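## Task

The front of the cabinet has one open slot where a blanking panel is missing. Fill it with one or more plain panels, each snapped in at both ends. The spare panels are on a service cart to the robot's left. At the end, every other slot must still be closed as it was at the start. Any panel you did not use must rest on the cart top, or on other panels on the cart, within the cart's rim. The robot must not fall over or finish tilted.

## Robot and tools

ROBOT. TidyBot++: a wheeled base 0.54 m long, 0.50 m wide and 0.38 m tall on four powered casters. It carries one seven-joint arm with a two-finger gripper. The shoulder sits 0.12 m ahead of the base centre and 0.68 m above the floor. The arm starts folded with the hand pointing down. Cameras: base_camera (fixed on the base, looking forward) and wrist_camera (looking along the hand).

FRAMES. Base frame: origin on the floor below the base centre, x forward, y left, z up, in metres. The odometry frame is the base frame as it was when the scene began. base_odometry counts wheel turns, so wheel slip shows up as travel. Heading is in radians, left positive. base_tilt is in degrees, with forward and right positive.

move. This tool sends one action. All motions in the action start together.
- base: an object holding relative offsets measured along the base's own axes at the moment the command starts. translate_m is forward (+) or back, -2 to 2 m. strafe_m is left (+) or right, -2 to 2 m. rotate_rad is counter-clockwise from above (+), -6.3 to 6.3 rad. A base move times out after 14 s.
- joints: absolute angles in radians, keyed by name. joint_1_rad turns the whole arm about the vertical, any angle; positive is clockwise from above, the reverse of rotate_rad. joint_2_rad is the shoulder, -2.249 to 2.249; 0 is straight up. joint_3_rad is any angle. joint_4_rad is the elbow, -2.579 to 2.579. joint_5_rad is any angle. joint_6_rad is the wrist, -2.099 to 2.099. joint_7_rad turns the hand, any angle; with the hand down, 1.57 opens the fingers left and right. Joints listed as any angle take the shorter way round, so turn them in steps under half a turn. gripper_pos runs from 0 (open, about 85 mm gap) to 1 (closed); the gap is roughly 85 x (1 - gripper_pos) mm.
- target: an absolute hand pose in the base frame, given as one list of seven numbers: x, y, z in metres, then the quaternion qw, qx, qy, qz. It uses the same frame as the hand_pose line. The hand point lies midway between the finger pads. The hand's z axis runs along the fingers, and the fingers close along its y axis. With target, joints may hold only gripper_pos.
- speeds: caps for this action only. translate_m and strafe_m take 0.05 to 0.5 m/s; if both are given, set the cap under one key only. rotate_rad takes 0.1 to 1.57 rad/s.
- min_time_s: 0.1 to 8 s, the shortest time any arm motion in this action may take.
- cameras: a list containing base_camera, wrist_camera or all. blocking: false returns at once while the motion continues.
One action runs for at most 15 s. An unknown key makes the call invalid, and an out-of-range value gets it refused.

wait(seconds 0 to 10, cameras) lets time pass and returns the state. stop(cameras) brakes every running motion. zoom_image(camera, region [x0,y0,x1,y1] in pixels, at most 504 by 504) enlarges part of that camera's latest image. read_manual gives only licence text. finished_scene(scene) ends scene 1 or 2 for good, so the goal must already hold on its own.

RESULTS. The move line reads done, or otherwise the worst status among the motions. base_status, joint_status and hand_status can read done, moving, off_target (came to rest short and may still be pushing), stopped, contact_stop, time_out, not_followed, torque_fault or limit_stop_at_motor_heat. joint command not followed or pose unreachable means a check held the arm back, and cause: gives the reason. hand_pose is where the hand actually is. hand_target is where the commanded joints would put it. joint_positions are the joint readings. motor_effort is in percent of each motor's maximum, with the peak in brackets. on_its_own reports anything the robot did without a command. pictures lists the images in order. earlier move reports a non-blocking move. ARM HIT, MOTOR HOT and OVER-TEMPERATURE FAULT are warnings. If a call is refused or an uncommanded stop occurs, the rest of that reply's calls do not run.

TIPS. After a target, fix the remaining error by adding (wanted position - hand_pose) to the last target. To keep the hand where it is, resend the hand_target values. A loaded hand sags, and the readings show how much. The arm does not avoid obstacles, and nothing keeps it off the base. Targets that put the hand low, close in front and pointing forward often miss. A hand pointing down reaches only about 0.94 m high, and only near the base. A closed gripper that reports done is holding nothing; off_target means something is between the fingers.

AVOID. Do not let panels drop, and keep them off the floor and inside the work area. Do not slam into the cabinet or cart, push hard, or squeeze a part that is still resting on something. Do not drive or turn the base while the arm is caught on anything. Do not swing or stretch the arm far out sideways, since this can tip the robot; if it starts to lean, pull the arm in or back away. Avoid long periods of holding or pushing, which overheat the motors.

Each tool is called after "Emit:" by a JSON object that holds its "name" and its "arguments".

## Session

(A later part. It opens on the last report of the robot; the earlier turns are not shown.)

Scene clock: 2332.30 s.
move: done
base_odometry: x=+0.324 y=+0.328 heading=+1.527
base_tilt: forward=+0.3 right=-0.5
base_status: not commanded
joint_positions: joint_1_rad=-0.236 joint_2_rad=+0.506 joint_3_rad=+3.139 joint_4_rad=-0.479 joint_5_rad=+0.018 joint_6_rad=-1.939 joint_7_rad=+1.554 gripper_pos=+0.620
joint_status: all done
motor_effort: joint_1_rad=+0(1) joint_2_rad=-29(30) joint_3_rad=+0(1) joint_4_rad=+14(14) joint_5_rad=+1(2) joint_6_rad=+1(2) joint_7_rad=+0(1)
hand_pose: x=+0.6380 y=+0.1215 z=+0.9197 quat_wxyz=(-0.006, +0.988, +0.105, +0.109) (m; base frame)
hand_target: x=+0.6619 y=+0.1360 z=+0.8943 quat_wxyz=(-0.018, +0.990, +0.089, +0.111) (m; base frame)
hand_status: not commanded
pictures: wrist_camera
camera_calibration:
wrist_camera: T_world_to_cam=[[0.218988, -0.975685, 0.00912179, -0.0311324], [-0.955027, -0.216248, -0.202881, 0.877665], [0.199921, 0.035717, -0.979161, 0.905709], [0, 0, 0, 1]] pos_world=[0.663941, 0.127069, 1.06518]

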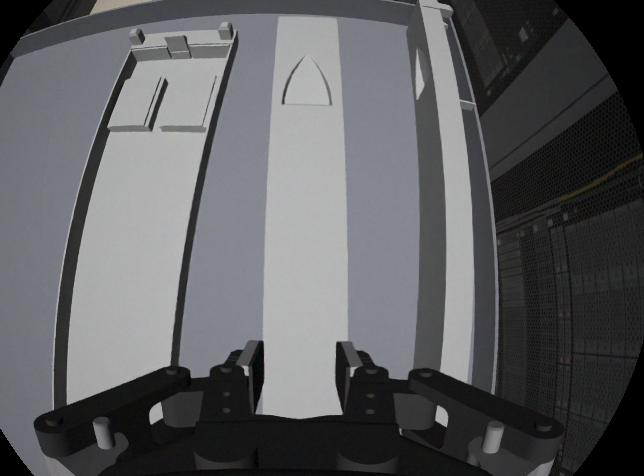

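Emit:
{"name": "move", "arguments": {"joints": {"gripper_pos": 0.45}}}

Emit:
{"name": "move", "arguments": {"joints": {"joint_2_rad": 0.548}, "min_time_s": 1}}

Emit:
{"name": "move", "arguments": {"joints": {"gripper_pos": 0.62}, "cameras": ["wrist_camera"]}}

Scene clock: 2336.27 s.
move: done
base_odometry: x=+0.324 y=+0.328 heading=+1.527
base_tilt: forward=+0.4 right=-0.5
base_status: not commanded
joint_positions: joint_1_rad=-0.236 joint_2_rad=+0.506 joint_3_rad=+3.139 joint_4_rad=-0.479 joint_5_rad=+0.018 joint_6_rad=-1.939 joint_7_rad=+1.554 gripper_pos=+0.450
joint_status: all done
motor_effort: joint_1_rad=+1(1) joint_2_rad=-29(30) joint_3_rad=+0(0) joint_4_rad=+13(14) joint_5_rad=+1(2) joint_6_rad=+2(2) joint_7_rad=+0(1)
hand_pose: x=+0.6381 y=+0.1215 z=+0.9197 quat_wxyz=(-0.006, +0.988, +0.105, +0.109) (m; base frame)
hand_target: x=+0.6619 y=+0.1360 z=+0.8943 quat_wxyz=(-0.018, +0.990, +0.089, +0.111) (m; base frame)
hand_status: not commanded
pictures: none

Scene clock: 2337.57 s.
move: done
base_odometry: x=+0.324 y=+0.328 heading=+1.527
base_tilt: forward=+0.3 right=-0.5
base_status: not commanded
joint_positions: joint_1_rad=-0.236 joint_2_rad=+0.512 joint_3_rad=+3.139 joint_4_rad=-0.479 joint_5_rad=+0.018 joint_6_rad=-1.939 joint_7_rad=+1.554 gripper_pos=+0.450
joint_status: all done
motor_effort: joint_1_rad=+0(2) joint_2_rad=-30(30) joint_3_rad=-1(1) joint_4_rad=+13(14) joint_5_rad=+2(2) joint_6_rad=+1(2) joint_7_rad=+0(1)
hand_pose: x=+0.6393 y=+0.1218 z=+0.9168 quat_wxyz=(-0.006, +0.989, +0.105, +0.106) (m; base frame)
hand_target: x=+0.6631 y=+0.1363 z=+0.8912 quat_wxyz=(-0.017, +0.990, +0.089, +0.108) (m; base frame)
hand_status: not commanded
pictures: none

Scene clock: 2338.17 s.
move: done
base_odometry: x=+0.324 y=+0.328 heading=+1.527
base_tilt: forward=+0.3 right=-0.4
base_status: not commanded
joint_positions: joint_1_rad=-0.236 joint_2_rad=+0.512 joint_3_rad=+3.139 joint_4_rad=-0.479 joint_5_rad=+0.018 joint_6_rad=-1.939 joint_7_rad=+1.554 gripper_pos=+0.620
joint_status: all done
motor_effort: joint_1_rad=+0(1) joint_2_rad=-29(30) joint_3_rad=+0(1) joint_4_rad=+13(14) joint_5_rad=+1(2) joint_6_rad=+1(2) joint_7_rad=-1(1)
hand_pose: x=+0.6394 y=+0.1218 z=+0.9168 quat_wxyz=(-0.006, +0.989, +0.105, +0.106) (m; base frame)
hand_target: x=+0.6631 y=+0.1363 z=+0.8912 quat_wxyz=(-0.017, +0.990, +0.089, +0.108) (m; base frame)
hand_status: not commanded
pictures: wrist_camera
camera_calibration:
wrist_camera: T_world_to_cam=[[0.21906, -0.975667, 0.00925851, -0.0312716], [-0.956084, -0.216538, -0.19752, 0.874205], [0.194719, 0.034417, -0.980255, 0.907023], [0, 0, 0, 1]] pos_world=[0.666049, 0.127571, 1.06208]

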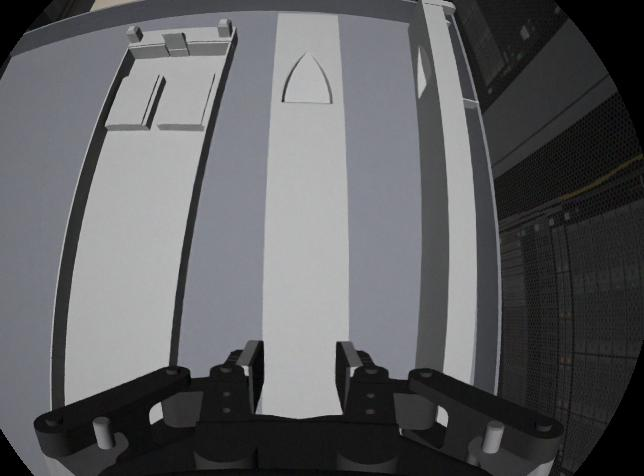

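Emit:
{"name": "zoom_image", "arguments": {"camera": "wrist_camera", "region": [240, 290, 370, 430]}}

Scaled by 3.600.

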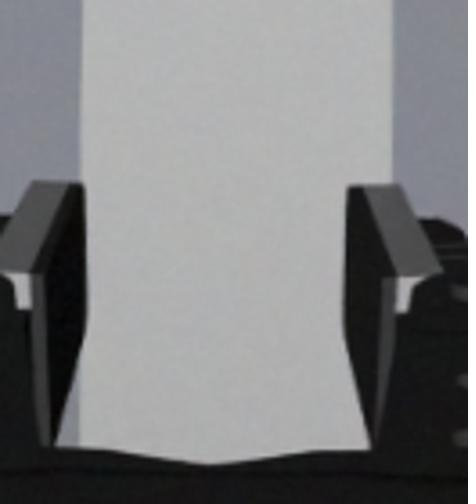

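Emit:
{"name": "move", "arguments": {"joints": {"gripper_pos": 0.45}}}

Emit:
{"name": "move", "arguments": {"joints": {"joint_2_rad": 0.5525}, "min_time_s": 1}}

Emit:
{"name": "move", "arguments": {"joints": {"gripper_pos": 0.62}}}

Scene clock: 2350.57 s.
move: done
base_odometry: x=+0.324 y=+0.328 heading=+1.527
base_tilt: forward=+0.3 right=-0.5
base_status: not commanded
joint_positions: joint_1_rad=-0.236 joint_2_rad=+0.512 joint_3_rad=+3.139 joint_4_rad=-0.479 joint_5_rad=+0.018 joint_6_rad=-1.939 joint_7_rad=+1.554 gripper_pos=+0.450
joint_status: all done
motor_effort: joint_1_rad=+0(2) joint_2_rad=-29(30) joint_3_rad=+0(0) joint_4_rad=+14(14) joint_5_rad=+1(2) joint_6_rad=+2(2) joint_7_rad=+0(1)
hand_pose: x=+0.6394 y=+0.1218 z=+0.9168 quat_wxyz=(-0.006, +0.989, +0.105, +0.106) (m; base frame)
hand_target: x=+0.6631 y=+0.1363 z=+0.8912 quat_wxyz=(-0.017, +0.990, +0.089, +0.108) (m; base frame)
hand_status: not commanded
pictures: none

Scene clock: 2351.87 s.
move: done
base_odometry: x=+0.324 y=+0.328 heading=+1.527
base_tilt: forward=+0.3 right=-0.4
base_status: not commanded
joint_positions: joint_1_rad=-0.236 joint_2_rad=+0.516 joint_3_rad=+3.139 joint_4_rad=-0.479 joint_5_rad=+0.018 joint_6_rad=-1.939 joint_7_rad=+1.554 gripper_pos=+0.450
joint_status: all done
motor_effort: joint_1_rad=+0(1) joint_2_rad=-29(31) joint_3_rad=+0(1) joint_4_rad=+13(14) joint_5_rad=+1(2) joint_6_rad=+1(2) joint_7_rad=-1(1)
hand_pose: x=+0.6404 y=+0.1220 z=+0.9145 quat_wxyz=(-0.006, +0.989, +0.105, +0.104) (m; base frame)
hand_target: x=+0.6640 y=+0.1365 z=+0.8887 quat_wxyz=(-0.017, +0.990, +0.089, +0.106) (m; base frame)
hand_status: not commanded
pictures: none

Scene clock: 2352.47 s.
move: done
base_odometry: x=+0.324 y=+0.328 heading=+1.527
base_tilt: forward=+0.3 right=-0.5
base_status: not commanded
joint_positions: joint_1_rad=-0.236 joint_2_rad=+0.516 joint_3_rad=+3.139 joint_4_rad=-0.479 joint_5_rad=+0.016 joint_6_rad=-1.938 joint_7_rad=+1.554 gripper_pos=+0.620
joint_status: all done
motor_effort: joint_1_rad=+2(3) joint_2_rad=-24(30) joint_3_rad=+0(2) joint_4_rad=+11(14) joint_5_rad=+2(4) joint_6_rad=+1(2) joint_7_rad=-1(1)
hand_pose: x=+0.6404 y=+0.1229 z=+0.9147 quat_wxyz=(-0.007, +0.989, +0.106, +0.104) (m; base frame)
hand_target: x=+0.6640 y=+0.1365 z=+0.8887 quat_wxyz=(-0.017, +0.990, +0.089, +0.106) (m; base frame)
hand_status: not commanded
pictures: none

Emit:
{"name": "move", "arguments": {"joints": {"gripper_pos": 0.42}}}

Emit:
{"name": "move", "arguments": {"joints": {"joint_2_rad": 0.558}, "min_time_s": 1}}

Emit:
{"name": "move", "arguments": {"joints": {"gripper_pos": 0.62}, "cameras": ["wrist_camera"]}}

Scene clock: 2355.83 s.
move: done
base_odometry: x=+0.324 y=+0.328 heading=+1.527
base_tilt: forward=+0.4 right=-0.4
base_status: not commanded
joint_positions: joint_1_rad=-0.236 joint_2_rad=+0.521 joint_3_rad=+3.139 joint_4_rad=-0.481 joint_5_rad=+0.016 joint_6_rad=-1.938 joint_7_rad=+1.554 gripper_pos=+0.420
joint_status: all done
motor_effort: joint_1_rad=+0(2) joint_2_rad=-30(30) joint_3_rad=-1(1) joint_4_rad=+13(14) joint_5_rad=+2(2) joint_6_rad=+1(2) joint_7_rad=-1(1)
hand_pose: x=+0.6415 y=+0.1231 z=+0.9108 quat_wxyz=(-0.006, +0.989, +0.106, +0.100) (m; base frame)
hand_target: x=+0.6640 y=+0.1365 z=+0.8887 quat_wxyz=(-0.017, +0.990, +0.089, +0.106) (m; base frame)
hand_status: not commanded
pictures: none

Scene clock: 2357.13 s.
move: done
base_odometry: x=+0.324 y=+0.328 heading=+1.527
base_tilt: forward=+0.3 right=-0.5
base_status: not commanded
joint_positions: joint_1_rad=-0.236 joint_2_rad=+0.522 joint_3_rad=+3.139 joint_4_rad=-0.481 joint_5_rad=+0.016 joint_6_rad=-1.938 joint_7_rad=+1.554 gripper_pos=+0.420
joint_status: all done
motor_effort: joint_1_rad=+1(1) joint_2_rad=-30(32) joint_3_rad=+0(1) joint_4_rad=+13(14) joint_5_rad=+1(2) joint_6_rad=+2(2) joint_7_rad=+0(1)
hand_pose: x=+0.6415 y=+0.1231 z=+0.9107 quat_wxyz=(-0.006, +0.989, +0.106, +0.100) (m; base frame)
hand_target: x=+0.6651 y=+0.1368 z=+0.8856 quat_wxyz=(-0.016, +0.991, +0.089, +0.103) (m; base frame)
hand_status: not commanded
pictures: none

Scene clock: 2357.77 s.
move: off_target
base_odometry: x=+0.324 y=+0.328 heading=+1.527
base_tilt: forward=+0.3 right=-0.5
base_status: not commanded
joint_positions: joint_1_rad=-0.236 joint_2_rad=+0.520 joint_3_rad=+3.139 joint_4_rad=-0.482 joint_5_rad=+0.016 joint_6_rad=-1.937 joint_7_rad=+1.554 gripper_pos=+0.582
joint_status: gripper_pos off_target (ended at +0.582, target +0.620)
motor_effort: joint_1_rad=+0(2) joint_2_rad=-26(30) joint_3_rad=+0(1) joint_4_rad=+11(13) joint_5_rad=+1(2) joint_6_rad=+1(2) joint_7_rad=+0(1)
hand_pose: x=+0.6413 y=+0.1231 z=+0.9115 quat_wxyz=(-0.006, +0.989, +0.106, +0.101) (m; base frame)
hand_target: x=+0.6651 y=+0.1368 z=+0.8856 quat_wxyz=(-0.016, +0.991, +0.089, +0.103) (m; base frame)
hand_status: not commanded
pictures: wrist_camera
camera_calibration:
wrist_camera: T_world_to_cam=[[0.220617, -0.975327, 0.00803526, -0.030274], [-0.957515, -0.218142, -0.188623, 0.868375], [0.185722, 0.0339194, -0.982017, 0.908875], [0, 0, 0, 1]] pos_world=[0.669363, 0.129073, 1.05657]

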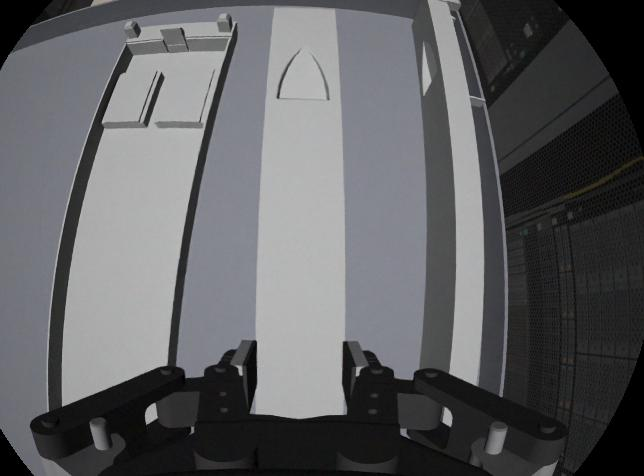

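Emit:
{"name": "move", "arguments": {"joints": {"gripper_pos": 0.75}}}

Scene clock: 2361.27 s.
move: off_target
base_odometry: x=+0.324 y=+0.328 heading=+1.527
base_tilt: forward=+0.3 right=-0.5
base_status: not commanded
joint_positions: joint_1_rad=-0.236 joint_2_rad=+0.520 joint_3_rad=+3.139 joint_4_rad=-0.482 joint_5_rad=+0.016 joint_6_rad=-1.937 joint_7_rad=+1.554 gripper_pos=+0.582
joint_status: gripper_pos off_target (ended at +0.582, target +0.750)
motor_effort: joint_1_rad=+1(1) joint_2_rad=-26(26) joint_3_rad=+0(1) joint_4_rad=+11(12) joint_5_rad=+1(2) joint_6_rad=+1(2) joint_7_rad=+0(1)
hand_pose: x=+0.6413 y=+0.1231 z=+0.9115 quat_wxyz=(-0.006, +0.989, +0.106, +0.101) (m; base frame)
hand_target: x=+0.6651 y=+0.1368 z=+0.8856 quat_wxyz=(-0.016, +0.991, +0.089, +0.103) (m; base frame)
hand_status: not commanded
pictures: none

Emit:
{"name": "move", "arguments": {"joints": {"gripper_pos": 0.45}}}

Emit:
{"name": "move", "arguments": {"joints": {"joint_2_rad": 0.502}, "min_time_s": 1}}

Scene clock: 2368.47 s.
move: done
base_odometry: x=+0.324 y=+0.328 heading=+1.527
base_tilt: forward=+0.4 right=-0.4
base_status: not commanded
joint_positions: joint_1_rad=-0.236 joint_2_rad=+0.533 joint_3_rad=+3.139 joint_4_rad=-0.485 joint_5_rad=+0.016 joint_6_rad=-1.937 joint_7_rad=+1.554 gripper_pos=+0.450
joint_status: all done
motor_effort: joint_1_rad=+0(2) joint_2_rad=-30(31) joint_3_rad=+0(1) joint_4_rad=+14(14) joint_5_rad=+1(2) joint_6_rad=+1(2) joint_7_rad=+0(1)
hand_pose: x=+0.6437 y=+0.1237 z=+0.9032 quat_wxyz=(-0.005, +0.990, +0.106, +0.093) (m; base frame)
hand_target: x=+0.6651 y=+0.1368 z=+0.8856 quat_wxyz=(-0.016, +0.991, +0.089, +0.103) (m; base frame)
hand_status: not commanded
pictures: none

Scene clock: 2369.83 s.
move: done
base_odometry: x=+0.324 y=+0.328 heading=+1.527
base_tilt: forward=+0.3 right=-0.5
base_status: not commanded
joint_positions: joint_1_rad=-0.236 joint_2_rad=+0.516 joint_3_rad=+3.139 joint_4_rad=-0.485 joint_5_rad=+0.016 joint_6_rad=-1.937 joint_7_rad=+1.554 gripper_pos=+0.450
joint_status: all done
motor_effort: joint_1_rad=+0(2) joint_2_rad=-29(32) joint_3_rad=+0(1) joint_4_rad=+13(14) joint_5_rad=+1(2) joint_6_rad=+1(2) joint_7_rad=-1(1)
hand_pose: x=+0.6399 y=+0.1228 z=+0.9125 quat_wxyz=(-0.006, +0.989, +0.106, +0.102) (m; base frame)
hand_target: x=+0.6531 y=+0.1338 z=+0.9168 quat_wxyz=(-0.021, +0.987, +0.089, +0.131) (m; base frame)
hand_status: not commanded
pictures: none

Emit:
{"name": "move", "arguments": {"joints": {"gripper_pos": 0.62}}}

Scene clock: 2371.63 s.
move: done
base_odometry: x=+0.324 y=+0.328 heading=+1.527
base_tilt: forward=+0.4 right=-0.5
base_status: not commanded
joint_positions: joint_1_rad=-0.236 joint_2_rad=+0.514 joint_3_rad=+3.139 joint_4_rad=-0.485 joint_5_rad=+0.016 joint_6_rad=-1.937 joint_7_rad=+1.554 gripper_pos=+0.597
joint_status: all done
motor_effort: joint_1_rad=+0(2) joint_2_rad=-29(30) joint_3_rad=+0(0) joint_4_rad=+14(14) joint_5_rad=+1(2) joint_6_rad=+1(2) joint_7_rad=+0(1)
hand_pose: x=+0.6395 y=+0.1227 z=+0.9137 quat_wxyz=(-0.006, +0.989, +0.106, +0.103) (m; base frame)
hand_target: x=+0.6531 y=+0.1338 z=+0.9168 quat_wxyz=(-0.021, +0.987, +0.089, +0.131) (m; base frame)
hand_status: not commanded
pictures: none

Emit:
{"name": "move", "arguments": {"joints": {"gripper_pos": 0.5}}}

Emit:
{"name": "move", "arguments": {"joints": {"joint_4_rad": -0.519}, "min_time_s": 1}}

Scene clock: 2376.73 s.
move: done
base_odometry: x=+0.324 y=+0.328 heading=+1.527
base_tilt: forward=+0.4 right=-0.4
base_status: not commanded
joint_positions: joint_1_rad=-0.236 joint_2_rad=+0.514 joint_3_rad=+3.139 joint_4_rad=-0.485 joint_5_rad=+0.016 joint_6_rad=-1.937 joint_7_rad=+1.554 gripper_pos=+0.500
joint_status: all done
motor_effort: joint_1_rad=-1(2) joint_2_rad=-29(31) joint_3_rad=+0(1) joint_4_rad=+13(14) joint_5_rad=+1(1) joint_6_rad=+1(2) joint_7_rad=-1(1)
hand_pose: x=+0.6395 y=+0.1227 z=+0.9137 quat_wxyz=(-0.006, +0.989, +0.106, +0.103) (m; base frame)
hand_target: x=+0.6531 y=+0.1338 z=+0.9168 quat_wxyz=(-0.021, +0.987, +0.089, +0.131) (m; base frame)
hand_status: not commanded
pictures: none

Scene clock: 2378.03 s.
move: done
base_odometry: x=+0.324 y=+0.328 heading=+1.527
base_tilt: forward=+0.3 right=-0.5
base_status: not commanded
joint_positions: joint_1_rad=-0.236 joint_2_rad=+0.514 joint_3_rad=+3.139 joint_4_rad=-0.487 joint_5_rad=+0.016 joint_6_rad=-1.937 joint_7_rad=+1.554 gripper_pos=+0.500
joint_status: all done
motor_effort: joint_1_rad=+0(1) joint_2_rad=-29(30) joint_3_rad=+0(1) joint_4_rad=+13(14) joint_5_rad=+1(2) joint_6_rad=+1(2) joint_7_rad=+0(1)
hand_pose: x=+0.6393 y=+0.1227 z=+0.9131 quat_wxyz=(-0.006, +0.989, +0.106, +0.102) (m; base frame)
hand_target: x=+0.6520 y=+0.1336 z=+0.9138 quat_wxyz=(-0.020, +0.988, +0.089, +0.126) (m; base frame)
hand_status: not commanded
pictures: none

Emit:
{"name": "move", "arguments": {"joints": {"joint_4_rad": -0.522}, "min_time_s": 1}}

Emit:
{"name": "move", "arguments": {"joints": {"gripper_pos": 0.64}}}

Scene clock: 2381.47 s.
move: done
base_odometry: x=+0.324 y=+0.328 heading=+1.527
base_tilt: forward=+0.4 right=-0.5
base_status: not commanded
joint_positions: joint_1_rad=-0.236 joint_2_rad=+0.514 joint_3_rad=+3.139 joint_4_rad=-0.490 joint_5_rad=+0.016 joint_6_rad=-1.937 joint_7_rad=+1.554 gripper_pos=+0.500
joint_status: all done
motor_effort: joint_1_rad=+1(2) joint_2_rad=-29(30) joint_3_rad=+0(1) joint_4_rad=+13(14) joint_5_rad=+1(2) joint_6_rad=+2(2) joint_7_rad=+0(1)
hand_pose: x=+0.6389 y=+0.1226 z=+0.9122 quat_wxyz=(-0.006, +0.989, +0.106, +0.101) (m; base frame)
hand_target: x=+0.6516 y=+0.1335 z=+0.9128 quat_wxyz=(-0.020, +0.988, +0.089, +0.125) (m; base frame)
hand_status: not commanded
pictures: none

Scene clock: 2382.03 s.
move: off_target
base_odometry: x=+0.324 y=+0.328 heading=+1.527
base_tilt: forward=+0.3 right=-0.5
base_status: not commanded
joint_positions: joint_1_rad=-0.236 joint_2_rad=+0.511 joint_3_rad=+3.139 joint_4_rad=-0.490 joint_5_rad=+0.016 joint_6_rad=-1.936 joint_7_rad=+1.554 gripper_pos=+0.599
joint_status: gripper_pos off_target (ended at +0.599, target +0.640)
motor_effort: joint_1_rad=+0(1) joint_2_rad=-29(30) joint_3_rad=+0(1) joint_4_rad=+13(14) joint_5_rad=+1(2) joint_6_rad=+0(2) joint_7_rad=+0(1)
hand_pose: x=+0.6385 y=+0.1225 z=+0.9134 quat_wxyz=(-0.006, +0.989, +0.106, +0.102) (m; base frame)
hand_target: x=+0.6516 y=+0.1335 z=+0.9128 quat_wxyz=(-0.020, +0.988, +0.089, +0.125) (m; base frame)
hand_status: not commanded
pictures: none

Emit:
{"name": "move", "arguments": {"joints": {"gripper_pos": 0.5}}}

Emit:
{"name": "move", "arguments": {"joints": {"joint_4_rad": -0.5255}, "min_time_s": 1}}

Emit:
{"name": "move", "arguments": {"joints": {"gripper_pos": 0.64}}}

Scene clock: 2385.87 s.
move: done
base_odometry: x=+0.324 y=+0.328 heading=+1.527
base_tilt: forward=+0.3 right=-0.5
base_status: not commanded
joint_positions: joint_1_rad=-0.236 joint_2_rad=+0.511 joint_3_rad=+3.139 joint_4_rad=-0.493 joint_5_rad=+0.016 joint_6_rad=-1.936 joint_7_rad=+1.554 gripper_pos=+0.500
joint_status: all done
motor_effort: joint_1_rad=+1(1) joint_2_rad=-29(30) joint_3_rad=+0(1) joint_4_rad=+13(14) joint_5_rad=+2(2) joint_6_rad=+1(2) joint_7_rad=+0(1)
hand_pose: x=+0.6382 y=+0.1224 z=+0.9127 quat_wxyz=(-0.006, +0.989, +0.106, +0.101) (m; base frame)
hand_target: x=+0.6516 y=+0.1335 z=+0.9128 quat_wxyz=(-0.020, +0.988, +0.089, +0.125) (m; base frame)
hand_status: not commanded
pictures: none

Scene clock: 2387.17 s.
move: done
base_odometry: x=+0.324 y=+0.328 heading=+1.527
base_tilt: forward=+0.3 right=-0.5
base_status: not commanded
joint_positions: joint_1_rad=-0.236 joint_2_rad=+0.511 joint_3_rad=+3.139 joint_4_rad=-0.493 joint_5_rad=+0.016 joint_6_rad=-1.936 joint_7_rad=+1.554 gripper_pos=+0.500
joint_status: all done
motor_effort: joint_1_rad=+1(2) joint_2_rad=-30(30) joint_3_rad=+0(1) joint_4_rad=+13(14) joint_5_rad=+1(2) joint_6_rad=+1(2) joint_7_rad=+0(1)
hand_pose: x=+0.6382 y=+0.1224 z=+0.9125 quat_wxyz=(-0.006, +0.989, +0.106, +0.101) (m; base frame)
hand_target: x=+0.6511 y=+0.1334 z=+0.9116 quat_wxyz=(-0.019, +0.988, +0.089, +0.123) (m; base frame)
hand_status: not commanded
pictures: none

Scene clock: 2387.73 s.
move: off_target
base_odometry: x=+0.324 y=+0.328 heading=+1.527
base_tilt: forward=+0.4 right=-0.5
base_status: not commanded
joint_positions: joint_1_rad=-0.236 joint_2_rad=+0.509 joint_3_rad=+3.139 joint_4_rad=-0.494 joint_5_rad=+0.016 joint_6_rad=-1.935 joint_7_rad=+1.554 gripper_pos=+0.603
joint_status: gripper_pos off_target (ended at +0.603, target +0.640)
motor_effort: joint_1_rad=+1(3) joint_2_rad=-29(30) joint_3_rad=-1(1) joint_4_rad=+13(14) joint_5_rad=+1(3) joint_6_rad=+1(2) joint_7_rad=+0(1)
hand_pose: x=+0.6377 y=+0.1223 z=+0.9137 quat_wxyz=(-0.006, +0.989, +0.106, +0.102) (m; base frame)
hand_target: x=+0.6511 y=+0.1334 z=+0.9116 quat_wxyz=(-0.019, +0.988, +0.089, +0.123) (m; base frame)
hand_status: not commanded
pictures: none

Emit:
{"name": "move", "arguments": {"joints": {"gripper_pos": 0.5}}}

Emit:
{"name": "move", "arguments": {"joints": {"joint_4_rad": -0.532}, "min_time_s": 1}}

Emit:
{"name": "move", "arguments": {"joints": {"gripper_pos": 0.64}}}

Scene clock: 2390.93 s.
move: done
base_odometry: x=+0.324 y=+0.328 heading=+1.527
base_tilt: forward=+0.3 right=-0.5
base_status: not commanded
joint_positions: joint_1_rad=-0.236 joint_2_rad=+0.509 joint_3_rad=+3.139 joint_4_rad=-0.497 joint_5_rad=+0.016 joint_6_rad=-1.935 joint_7_rad=+1.554 gripper_pos=+0.500
joint_status: all done
motor_effort: joint_1_rad=+0(1) joint_2_rad=-29(30) joint_3_rad=+0(1) joint_4_rad=+14(14) joint_5_rad=+2(2) joint_6_rad=+1(2) joint_7_rad=+0(1)
hand_pose: x=+0.6374 y=+0.1222 z=+0.9128 quat_wxyz=(-0.006, +0.989, +0.106, +0.101) (m; base frame)
hand_target: x=+0.6511 y=+0.1334 z=+0.9116 quat_wxyz=(-0.019, +0.988, +0.089, +0.123) (m; base frame)
hand_status: not commanded
pictures: none

Scene clock: 2392.23 s.
move: done
base_odometry: x=+0.324 y=+0.328 heading=+1.527
base_tilt: forward=+0.4 right=-0.5
base_status: not commanded
joint_positions: joint_1_rad=-0.236 joint_2_rad=+0.509 joint_3_rad=+3.139 joint_4_rad=-0.500 joint_5_rad=+0.016 joint_6_rad=-1.935 joint_7_rad=+1.554 gripper_pos=+0.500
joint_status: all done
motor_effort: joint_1_rad=+1(1) joint_2_rad=-29(30) joint_3_rad=+0(1) joint_4_rad=+14(14) joint_5_rad=+1(2) joint_6_rad=+1(2) joint_7_rad=+0(1)
hand_pose: x=+0.6370 y=+0.1221 z=+0.9118 quat_wxyz=(-0.006, +0.989, +0.106, +0.099) (m; base frame)
hand_target: x=+0.6503 y=+0.1331 z=+0.9093 quat_wxyz=(-0.019, +0.989, +0.089, +0.120) (m; base frame)
hand_status: not commanded
pictures: none

Scene clock: 2392.80 s.
move: off_target
base_odometry: x=+0.324 y=+0.328 heading=+1.527
base_tilt: forward=+0.4 right=-0.5
base_status: not commanded
joint_positions: joint_1_rad=-0.237 joint_2_rad=+0.506 joint_3_rad=+3.139 joint_4_rad=-0.501 joint_5_rad=+0.016 joint_6_rad=-1.934 joint_7_rad=+1.554 gripper_pos=+0.594
joint_status: gripper_pos off_target (ended at +0.594, target +0.640)
motor_effort: joint_1_rad=+1(3) joint_2_rad=-29(30) joint_3_rad=-1(1) joint_4_rad=+13(14) joint_5_rad=+2(3) joint_6_rad=+1(2) joint_7_rad=+0(1)
hand_pose: x=+0.6365 y=+0.1221 z=+0.9130 quat_wxyz=(-0.006, +0.989, +0.106, +0.100) (m; base frame)
hand_target: x=+0.6503 y=+0.1331 z=+0.9093 quat_wxyz=(-0.019, +0.989, +0.089, +0.120) (m; base frame)
hand_status: not commanded
pictures: none

Emit:
{"name": "move", "arguments": {"joints": {"gripper_pos": 0.5}}}

Emit:
{"name": "move", "arguments": {"joints": {"joint_4_rad": -0.5385}, "min_time_s": 1}}

Emit:
{"name": "move", "arguments": {"joints": {"gripper_pos": 0.64}}}

Scene clock: 2396.73 s.
move: done
base_odometry: x=+0.324 y=+0.328 heading=+1.527
base_tilt: forward=+0.3 right=-0.5
base_status: not commanded
joint_positions: joint_1_rad=-0.237 joint_2_rad=+0.506 joint_3_rad=+3.139 joint_4_rad=-0.503 joint_5_rad=+0.016 joint_6_rad=-1.934 joint_7_rad=+1.554 gripper_pos=+0.500
joint_status: all done
motor_effort: joint_1_rad=+1(1) joint_2_rad=-29(30) joint_3_rad=+0(0) joint_4_rad=+14(14) joint_5_rad=+1(2) joint_6_rad=+1(2) joint_7_rad=+0(1)
hand_pose: x=+0.6361 y=+0.1220 z=+0.9123 quat_wxyz=(-0.006, +0.989, +0.106, +0.099) (m; base frame)
hand_target: x=+0.6503 y=+0.1331 z=+0.9093 quat_wxyz=(-0.019, +0.989, +0.089, +0.120) (m; base frame)
hand_status: not commanded
pictures: none

Scene clock: 2398.00 s.
move: done
base_odometry: x=+0.324 y=+0.328 heading=+1.527
base_tilt: forward=+0.3 right=-0.5
base_status: not commanded
joint_positions: joint_1_rad=-0.237 joint_2_rad=+0.506 joint_3_rad=+3.139 joint_4_rad=-0.506 joint_5_rad=+0.016 joint_6_rad=-1.934 joint_7_rad=+1.554 gripper_pos=+0.500
joint_status: all done
motor_effort: joint_1_rad=+0(1) joint_2_rad=-29(30) joint_3_rad=+0(1) joint_4_rad=+13(14) joint_5_rad=+1(2) joint_6_rad=+2(2) joint_7_rad=+0(1)
hand_pose: x=+0.6357 y=+0.1219 z=+0.9113 quat_wxyz=(-0.006, +0.989, +0.106, +0.098) (m; base frame)
hand_target: x=+0.6494 y=+0.1329 z=+0.9071 quat_wxyz=(-0.018, +0.989, +0.089, +0.117) (m; base frame)
hand_status: not commanded
pictures: none

Scene clock: 2398.57 s.
move: off_target
base_odometry: x=+0.324 y=+0.328 heading=+1.527
base_tilt: forward=+0.4 right=-0.5
base_status: not commanded
joint_positions: joint_1_rad=-0.237 joint_2_rad=+0.503 joint_3_rad=+3.139 joint_4_rad=-0.508 joint_5_rad=+0.016 joint_6_rad=-1.933 joint_7_rad=+1.554 gripper_pos=+0.586
joint_status: gripper_pos off_target (ended at +0.586, target +0.640)
motor_effort: joint_1_rad=+0(2) joint_2_rad=-29(30) joint_3_rad=+0(1) joint_4_rad=+13(14) joint_5_rad=+1(2) joint_6_rad=+1(2) joint_7_rad=+0(1)
hand_pose: x=+0.6353 y=+0.1218 z=+0.9123 quat_wxyz=(-0.006, +0.989, +0.106, +0.099) (m; base frame)
hand_target: x=+0.6494 y=+0.1329 z=+0.9071 quat_wxyz=(-0.018, +0.989, +0.089, +0.117) (m; base frame)
hand_status: not commanded
pictures: none

Emit:
{"name": "move", "arguments": {"joints": {"gripper_pos": 0.78}}}

Scene clock: 2400.43 s.
move: off_target
base_odometry: x=+0.324 y=+0.328 heading=+1.527
base_tilt: forward=+0.3 right=-0.5
base_status: not commanded
joint_positions: joint_1_rad=-0.237 joint_2_rad=+0.503 joint_3_rad=+3.139 joint_4_rad=-0.508 joint_5_rad=+0.016 joint_6_rad=-1.933 joint_7_rad=+1.554 gripper_pos=+0.586
joint_status: gripper_pos off_target (ended at +0.586, target +0.780)
motor_effort: joint_1_rad=+0(1) joint_2_rad=-28(29) joint_3_rad=+0(0) joint_4_rad=+13(13) joint_5_rad=+1(1) joint_6_rad=+1(1) joint_7_rad=+0(1)
hand_pose: x=+0.6353 y=+0.1218 z=+0.9123 quat_wxyz=(-0.006, +0.989, +0.106, +0.099) (m; base frame)
hand_target: x=+0.6494 y=+0.1329 z=+0.9071 quat_wxyz=(-0.018, +0.989, +0.089, +0.117) (m; base frame)
hand_status: not commanded
pictures: none

Emit:
{"name": "move", "arguments": {"joints": {"joint_2_rad": 0.344, "joint_6_rad": -2.07}, "min_time_s": 4, "cameras": ["wrist_camera"]}}

Scene clock: 2411.30 s.
move: done
base_odometry: x=+0.324 y=+0.328 heading=+1.527
base_tilt: forward=+0.3 right=-0.5
base_status: not commanded
joint_positions: joint_1_rad=-0.237 joint_2_rad=+0.363 joint_3_rad=+3.139 joint_4_rad=-0.510 joint_5_rad=+0.016 joint_6_rad=-1.994 joint_7_rad=+1.554 gripper_pos=+0.586
joint_status: all done
motor_effort: joint_1_rad=+1(2) joint_2_rad=-25(31) joint_3_rad=+0(1) joint_4_rad=+13(14) joint_5_rad=+1(2) joint_6_rad=+2(3) joint_7_rad=+0(1)
hand_pose: x=+0.5809 y=+0.1088 z=+0.9775 quat_wxyz=(-0.011, +0.985, +0.105, +0.136) (m; base frame)
hand_target: x=+0.5488 y=+0.1080 z=+0.9719 quat_wxyz=(-0.015, +0.992, +0.089, +0.093) (m; base frame)
hand_status: not commanded
pictures: wrist_camera
camera_calibration:
wrist_camera: T_world_to_cam=[[0.21964, -0.975561, 0.00628618, -0.0290966], [-0.942231, -0.213798, -0.257858, 0.878125], [0.2529, 0.0507128, -0.966162, 0.928935], [0, 0, 0, 1]] pos_world=[0.59886, 0.112247, 1.12412]

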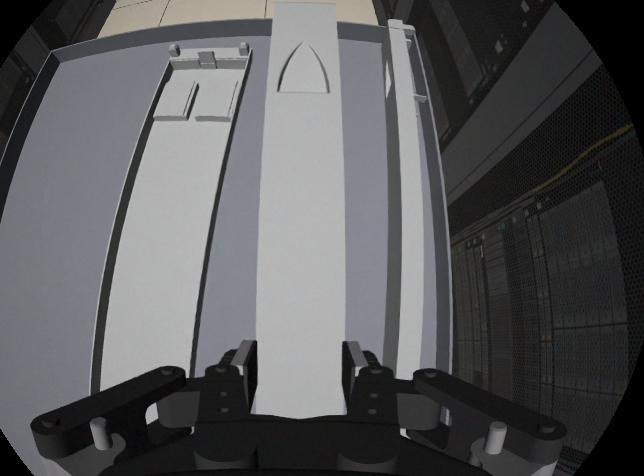

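Emit:
{"name": "move", "arguments": {"base": {"translate_m": -0.65}, "speeds": {"translate_m": 0.25}, "joints": {"joint_2_rad": 0.294}, "min_time_s": 1.5, "cameras": ["wrist_camera"]}}

Emit:
{"name": "move", "arguments": {"base": {"strafe_m": 0.29}, "speeds": {"strafe_m": 0.25}}}

Emit:
{"name": "move", "arguments": {"joints": {"joint_1_rad": -0.158, "joint_2_rad": -0.292, "joint_3_rad": 3.14, "joint_4_rad": -1.618, "joint_6_rad": -0.178, "joint_7_rad": 3.158}, "min_time_s": 5, "cameras": ["wrist_camera"]}}

Scene clock: 2433.20 s.
move: done
base_odometry: x=+0.295 y=-0.322 heading=+1.527
base_tilt: forward=+0.3 right=-0.5
base_status: done
joint_positions: joint_1_rad=-0.237 joint_2_rad=+0.299 joint_3_rad=+3.139 joint_4_rad=-0.513 joint_5_rad=+0.016 joint_6_rad=-1.998 joint_7_rad=+1.554 gripper_pos=+0.586
joint_status: all done
motor_effort: joint_1_rad=+0(2) joint_2_rad=-23(29) joint_3_rad=+0(1) joint_4_rad=+13(14) joint_5_rad=+1(2) joint_6_rad=+3(4) joint_7_rad=+0(1)
hand_pose: x=+0.5602 y=+0.1038 z=+1.0062 quat_wxyz=(-0.015, +0.981, +0.105, +0.165) (m; base frame)
hand_target: x=+0.5342 y=+0.1044 z=+0.9937 quat_wxyz=(-0.018, +0.989, +0.089, +0.118) (m; base frame)
hand_status: not commanded
pictures: wrist_camera
camera_calibration:
wrist_camera: T_world_to_cam=[[0.219296, -0.975644, 0.00538072, -0.0285158], [-0.926046, -0.209877, -0.313673, 0.911714], [0.307163, 0.0638044, -0.949516, 0.913745], [0, 0, 0, 1]] pos_world=[0.569873, 0.105226, 1.15375]

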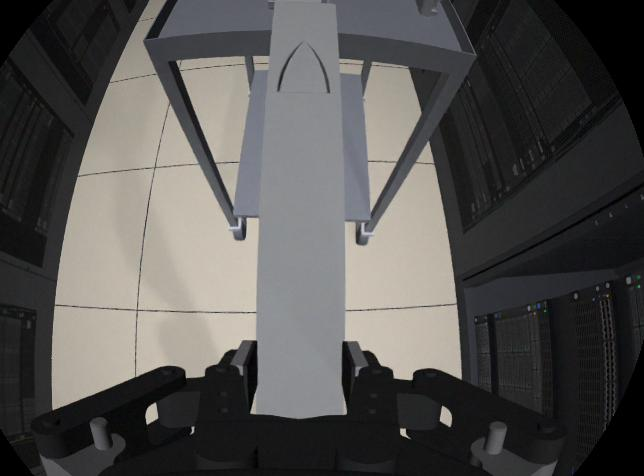

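Scene clock: 2435.27 s.
move: done
base_odometry: x=+0.005 y=-0.309 heading=+1.528
base_tilt: forward=+0.3 right=-0.5
base_status: done
joint_positions: joint_1_rad=-0.237 joint_2_rad=+0.299 joint_3_rad=+3.139 joint_4_rad=-0.513 joint_5_rad=+0.016 joint_6_rad=-1.998 joint_7_rad=+1.554 gripper_pos=+0.586
joint_status: not commanded
motor_effort: joint_1_rad=-1(3) joint_2_rad=-22(24) joint_3_rad=+0(2) joint_4_rad=+12(13) joint_5_rad=+1(2) joint_6_rad=+3(3) joint_7_rad=+0(1)
hand_pose: x=+0.5601 y=+0.1041 z=+1.0062 quat_wxyz=(-0.015, +0.981, +0.105, +0.165) (m; base frame)
hand_target: x=+0.5342 y=+0.1044 z=+0.9937 quat_wxyz=(-0.018, +0.989, +0.089, +0.118) (m; base frame)
hand_status: not commanded
pictures: none

Scene clock: 2440.90 s.
move: done
base_odometry: x=+0.005 y=-0.309 heading=+1.528
base_tilt: forward=+0.3 right=-0.5
base_status: not commanded
joint_positions: joint_1_rad=-0.183 joint_2_rad=-0.276 joint_3_rad=+3.139 joint_4_rad=-1.588 joint_5_rad=+0.016 joint_6_rad=-0.267 joint_7_rad=+3.109 gripper_pos=+0.586
joint_status: all done
motor_effort: joint_1_rad=+1(2) joint_2_rad=-11(24) joint_3_rad=+0(1) joint_4_rad=+20(21) joint_5_rad=+0(2) joint_6_rad=+10(10) joint_7_rad=-1(2)
hand_pose: x=+0.6110 y=+0.0926 z=+1.1647 quat_wxyz=(+0.447, +0.459, +0.542, +0.545) (m; base frame)
hand_target: x=+0.6069 y=+0.0801 z=+1.1817 quat_wxyz=(+0.478, +0.439, +0.524, +0.552) (m; base frame)
hand_status: not commanded
pictures: wrist_camera
camera_calibration:
wrist_camera: T_world_to_cam=[[0.012315, -0.00491362, 0.999912, -1.17317], [0.166855, -0.985957, -0.00690005, 0.0529021], [0.985904, 0.166926, -0.0113222, -0.467633], [0, 0, 0, 1]] pos_world=[0.466662, 0.124455, 1.16814]

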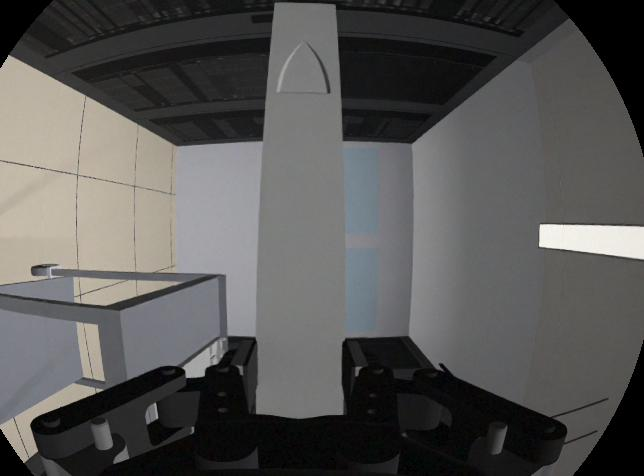

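Emit:
{"name": "move", "arguments": {"base": {"rotate_rad": -1.334}, "speeds": {"rotate_rad": 0.6}}}

Emit:
{"name": "move", "arguments": {"base": {"translate_m": 0.10, "strafe_m": 0.241}, "speeds": {"translate_m": 0.2}, "cameras": ["all"]}}

Scene clock: 2446.70 s.
move: done
base_odometry: x=+0.005 y=-0.309 heading=+0.194
base_tilt: forward=+0.4 right=-0.5
base_status: done
joint_positions: joint_1_rad=-0.173 joint_2_rad=-0.276 joint_3_rad=+3.139 joint_4_rad=-1.588 joint_5_rad=+0.016 joint_6_rad=-0.265 joint_7_rad=+3.110 gripper_pos=+0.586
joint_status: not commanded
motor_effort: joint_1_rad=+0(2) joint_2_rad=-11(12) joint_3_rad=+0(2) joint_4_rad=+20(21) joint_5_rad=+0(2) joint_6_rad=+10(10) joint_7_rad=+0(1)
hand_pose: x=+0.6118 y=+0.0877 z=+1.1652 quat_wxyz=(+0.450, +0.461, +0.539, +0.543) (m; base frame)
hand_target: x=+0.6069 y=+0.0801 z=+1.1817 quat_wxyz=(+0.478, +0.439, +0.524, +0.552) (m; base frame)
hand_status: not commanded
pictures: none

Scene clock: 2448.80 s.
move: done
base_odometry: x=+0.057 y=-0.054 heading=+0.193
base_tilt: forward=+0.3 right=-0.5
base_status: done
joint_positions: joint_1_rad=-0.173 joint_2_rad=-0.281 joint_3_rad=+3.139 joint_4_rad=-1.588 joint_5_rad=+0.016 joint_6_rad=-0.264 joint_7_rad=+3.110 gripper_pos=+0.586
joint_status: not commanded
motor_effort: joint_1_rad=+1(2) joint_2_rad=-11(13) joint_3_rad=+0(2) joint_4_rad=+20(21) joint_5_rad=+0(2) joint_6_rad=+10(11) joint_7_rad=+0(1)
hand_pose: x=+0.6093 y=+0.0872 z=+1.1680 quat_wxyz=(+0.451, +0.460, +0.537, +0.544) (m; base frame)
hand_target: x=+0.6069 y=+0.0801 z=+1.1817 quat_wxyz=(+0.478, +0.439, +0.524, +0.552) (m; base frame)
hand_status: not commanded
pictures: base_camera, wrist_camera
camera_calibration:
wrist_camera: T_world_to_cam=[[0.00445123, -0.00555444, 0.999975, -1.1717], [0.157011, -0.987577, -0.00618449, 0.0531583], [0.987587, 0.157035, -0.00352383, -0.474282], [0, 0, 0, 1]] pos_world=[0.465263, 0.120469, 1.17033]

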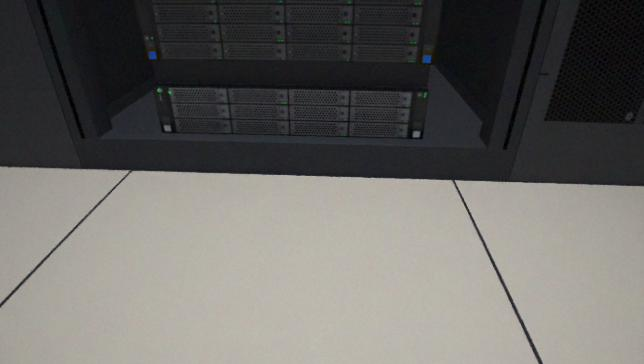

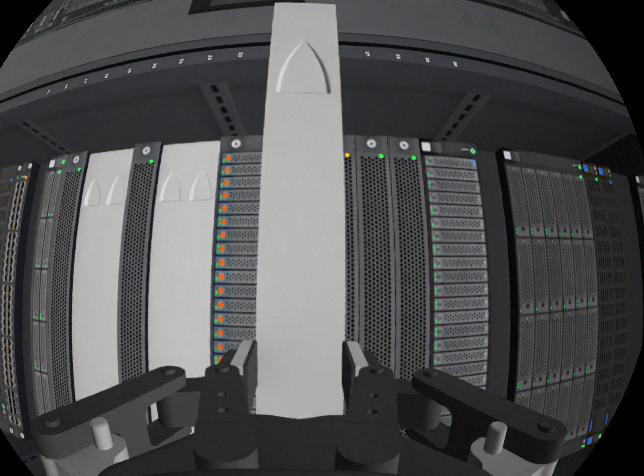

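Emit:
{"name": "move", "arguments": {"base": {"translate_m": 0.13}, "speeds": {"translate_m": 0.2}, "cameras": ["wrist_camera"]}}

Scene clock: 2452.47 s.
move: done
base_odometry: x=+0.185 y=-0.028 heading=+0.193
base_tilt: forward=+0.4 right=-0.5
base_status: done
joint_positions: joint_1_rad=-0.173 joint_2_rad=-0.287 joint_3_rad=+3.139 joint_4_rad=-1.588 joint_5_rad=+0.016 joint_6_rad=-0.263 joint_7_rad=+3.110 gripper_pos=+0.586
joint_status: not commanded
motor_effort: joint_1_rad=+1(1) joint_2_rad=-11(14) joint_3_rad=+0(1) joint_4_rad=+20(21) joint_5_rad=+1(1) joint_6_rad=+9(11) joint_7_rad=-1(1)
hand_pose: x=+0.6064 y=+0.0867 z=+1.1713 quat_wxyz=(+0.453, +0.458, +0.536, +0.546) (m; base frame)
hand_target: x=+0.6069 y=+0.0801 z=+1.1817 quat_wxyz=(+0.478, +0.439, +0.524, +0.552) (m; base frame)
hand_status: not commanded
pictures: wrist_camera
camera_calibration:
wrist_camera: T_world_to_cam=[[-0.00264577, -0.00676975, 0.999974, -1.17055], [0.157056, -0.98757, -0.00627023, 0.0532129], [0.987586, 0.157035, 0.00367611, -0.479769], [0, 0, 0, 1]] pos_world=[0.462358, 0.119968, 1.17262]

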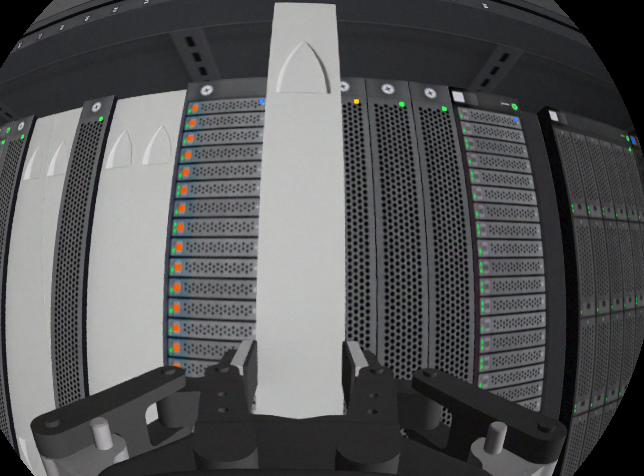

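Emit:
{"name": "move", "arguments": {"joints": {"joint_2_rad": -0.2565}, "min_time_s": 1}}

Scene clock: 2457.60 s.
move: done
base_odometry: x=+0.185 y=-0.028 heading=+0.193
base_tilt: forward=+0.4 right=-0.5
base_status: not commanded
joint_positions: joint_1_rad=-0.173 joint_2_rad=-0.271 joint_3_rad=+3.139 joint_4_rad=-1.588 joint_5_rad=+0.016 joint_6_rad=-0.263 joint_7_rad=+3.110 gripper_pos=+0.586
joint_status: all done
motor_effort: joint_1_rad=+1(1) joint_2_rad=-11(12) joint_3_rad=+0(1) joint_4_rad=+20(21) joint_5_rad=+2(2) joint_6_rad=+10(11) joint_7_rad=+0(1)
hand_pose: x=+0.6143 y=+0.0881 z=+1.1630 quat_wxyz=(+0.449, +0.462, +0.540, +0.542) (m; base frame)
hand_target: x=+0.6241 y=+0.0829 z=+1.1639 quat_wxyz=(+0.470, +0.447, +0.534, +0.543) (m; base frame)
hand_status: not commanded
pictures: none

Emit:
{"name": "move", "arguments": {"joints": {"joint_2_rad": -0.293}, "min_time_s": 1}}

Scene clock: 2460.80 s.
move: done
base_odometry: x=+0.185 y=-0.028 heading=+0.193
base_tilt: forward=+0.3 right=-0.4
base_status: not commanded
joint_positions: joint_1_rad=-0.173 joint_2_rad=-0.274 joint_3_rad=+3.139 joint_4_rad=-1.588 joint_5_rad=+0.016 joint_6_rad=-0.263 joint_7_rad=+3.110 gripper_pos=+0.586
joint_status: all done
motor_effort: joint_1_rad=+0(1) joint_2_rad=-11(12) joint_3_rad=+1(1) joint_4_rad=+20(21) joint_5_rad=+1(1) joint_6_rad=+9(10) joint_7_rad=+0(1)
hand_pose: x=+0.6126 y=+0.0878 z=+1.1648 quat_wxyz=(+0.450, +0.461, +0.539, +0.543) (m; base frame)
hand_target: x=+0.6064 y=+0.0800 z=+1.1822 quat_wxyz=(+0.478, +0.438, +0.523, +0.552) (m; base frame)
hand_status: not commanded
pictures: none

Emit:
{"name": "move", "arguments": {"base": {"translate_m": 0.045}, "speeds": {"translate_m": 0.05}, "joints": {"joint_1_rad": -0.173, "joint_2_rad": -0.2715, "joint_4_rad": -1.5925, "joint_6_rad": -0.263, "joint_7_rad": 3.11}, "cameras": ["wrist_camera"]}}

Scene clock: 2467.83 s.
move: done
base_odometry: x=+0.229 y=-0.020 heading=+0.193
base_tilt: forward=+0.3 right=-0.5
base_status: done
joint_positions: joint_1_rad=-0.173 joint_2_rad=-0.271 joint_3_rad=+3.139 joint_4_rad=-1.588 joint_5_rad=+0.016 joint_6_rad=-0.268 joint_7_rad=+3.105 gripper_pos=+0.586
joint_status: all done
motor_effort: joint_1_rad=+1(2) joint_2_rad=-10(14) joint_3_rad=+0(1) joint_4_rad=+20(21) joint_5_rad=+1(2) joint_6_rad=+10(10) joint_7_rad=+0(1)
hand_pose: x=+0.6143 y=+0.0882 z=+1.1616 quat_wxyz=(+0.447, +0.464, +0.540, +0.541) (m; base frame)
hand_target: x=+0.6141 y=+0.0889 z=+1.1608 quat_wxyz=(+0.443, +0.466, +0.538, +0.545) (m; base frame)
hand_status: not commanded
pictures: wrist_camera
camera_calibration:
wrist_camera: T_world_to_cam=[[0.019391, -0.00786493, 0.999781, -1.17406], [0.157075, -0.987527, -0.0108151, 0.0586951], [0.987396, 0.15725, -0.0179138, -0.462558], [0, 0, 0, 1]] pos_world=[0.470274, 0.121467, 1.16615]

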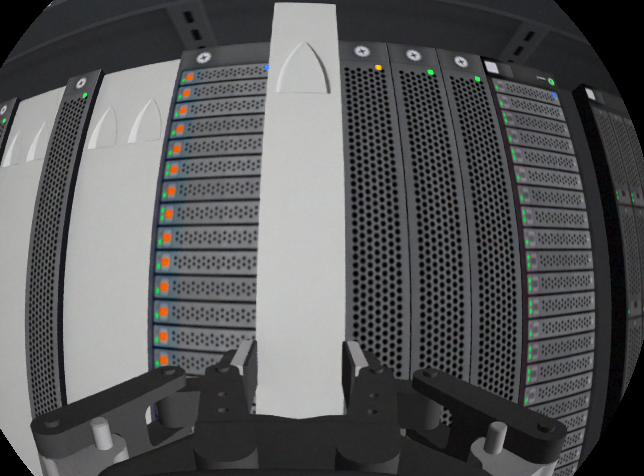

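Emit:
{"name": "zoom_image", "arguments": {"camera": "wrist_camera", "region": [180, 0, 340, 120]}}

Emit:
{"name": "zoom_image", "arguments": {"camera": "wrist_camera", "region": [330, 20, 490, 140]}}

Emit:
{"name": "zoom_image", "arguments": {"camera": "wrist_camera", "region": [150, 220, 470, 380]}}

Scaled by 3.150.

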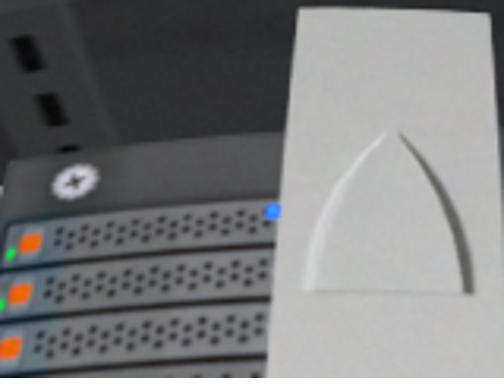

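Scaled by 3.150.

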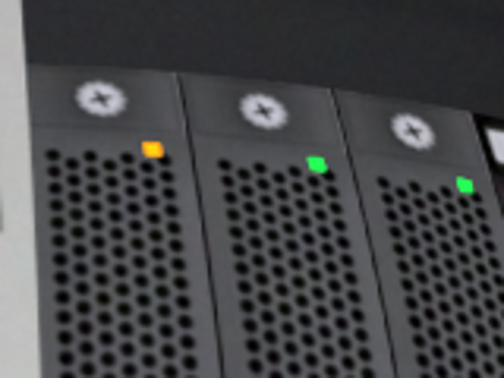

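Scaled by 1.575.

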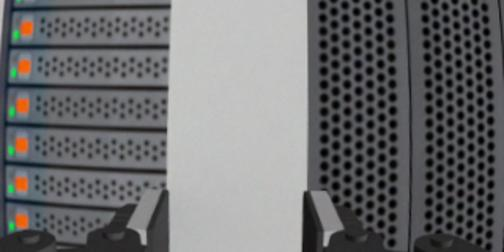

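Emit:
{"name": "zoom_image", "arguments": {"camera": "wrist_camera", "region": [330, 100, 430, 200]}}

Emit:
{"name": "zoom_image", "arguments": {"camera": "wrist_camera", "region": [130, 200, 230, 300]}}

Emit:
{"name": "zoom_image", "arguments": {"camera": "wrist_camera", "region": [330, 240, 430, 340]}}

Emit:
{"name": "zoom_image", "arguments": {"camera": "wrist_camera", "region": [230, 240, 330, 340]}}

Scaled by 5.040.

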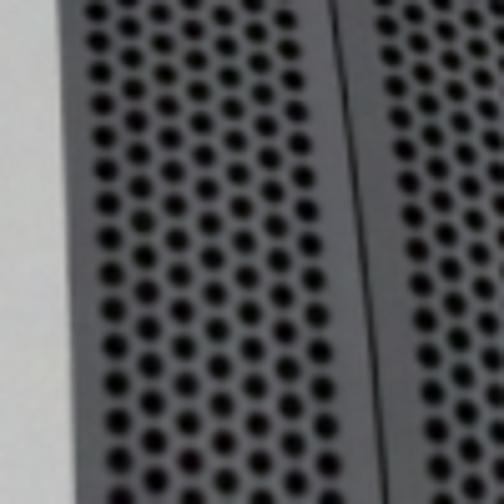

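Scaled by 5.040.

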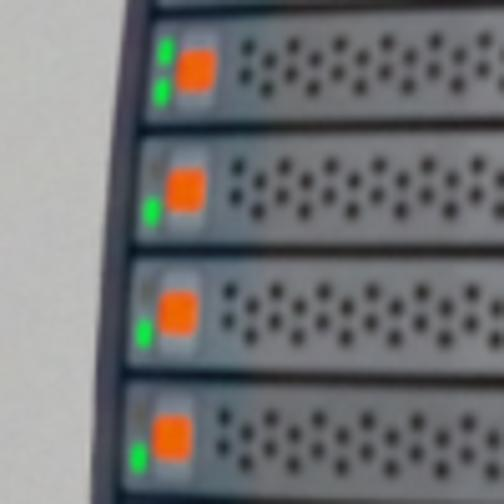

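Scaled by 5.040.

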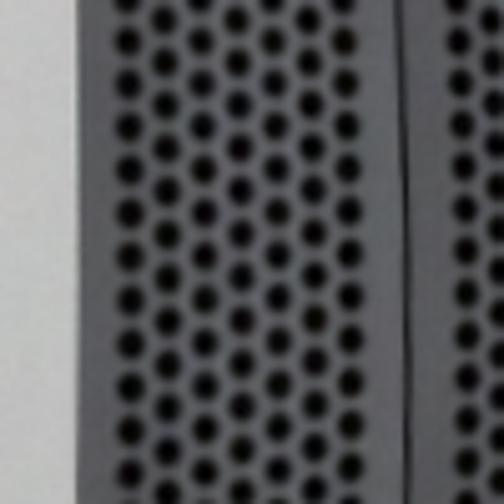

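Scaled by 5.040.

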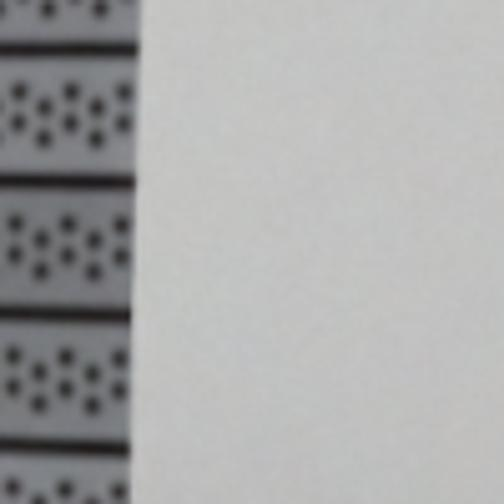

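Emit:
{"name": "zoom_image", "arguments": {"camera": "wrist_camera", "region": [60, 20, 220, 140]}}

Scaled by 3.150.

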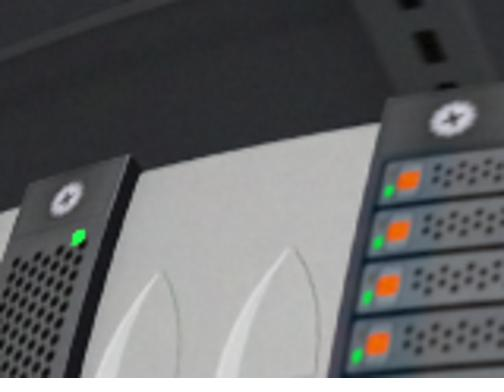

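Emit:
{"name": "zoom_image", "arguments": {"camera": "wrist_camera", "region": [80, 50, 190, 160]}}

Emit:
{"name": "zoom_image", "arguments": {"camera": "wrist_camera", "region": [250, 0, 360, 110]}}

Scaled by 4.582.

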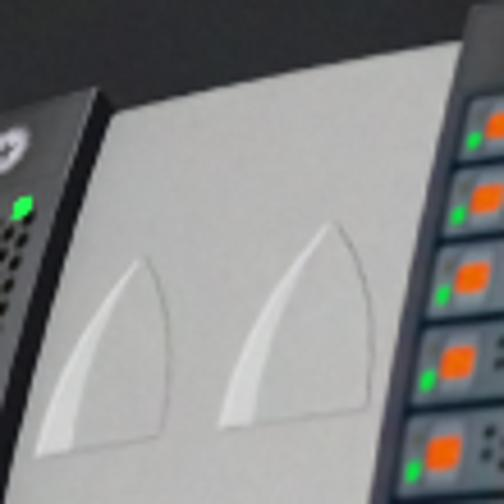

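Scaled by 4.582.

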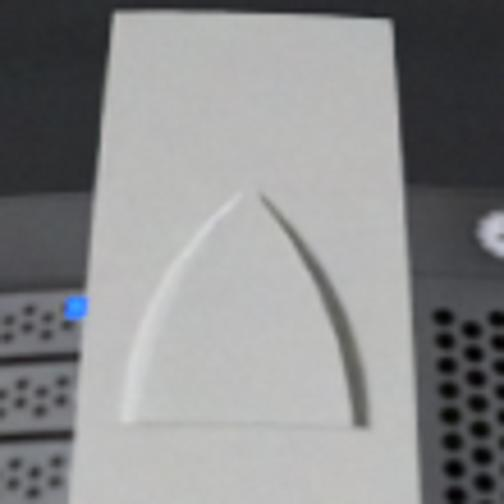

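Emit:
{"name": "move", "arguments": {"joints": {"joint_1_rad": -0.210, "joint_2_rad": -0.296, "joint_7_rad": 3.166}, "min_time_s": 1.5}}

Scene clock: 2640.17 s.
move: done
base_odometry: x=+0.229 y=-0.020 heading=+0.193
base_tilt: forward=+0.3 right=-0.5
base_status: not commanded
joint_positions: joint_1_rad=-0.185 joint_2_rad=-0.276 joint_3_rad=+3.139 joint_4_rad=-1.588 joint_5_rad=+0.016 joint_6_rad=-0.268 joint_7_rad=+3.119 gripper_pos=+0.586
joint_status: all done
motor_effort: joint_1_rad=+2(2) joint_2_rad=-11(13) joint_3_rad=+0(1) joint_4_rad=+20(21) joint_5_rad=+1(1) joint_6_rad=+10(11) joint_7_rad=+0(2)
hand_pose: x=+0.6105 y=+0.0935 z=+1.1644 quat_wxyz=(+0.448, +0.456, +0.545, +0.543) (m; base frame)
hand_target: x=+0.5989 y=+0.1047 z=+1.1730 quat_wxyz=(+0.454, +0.435, +0.552, +0.548) (m; base frame)
hand_status: not commanded
pictures: none


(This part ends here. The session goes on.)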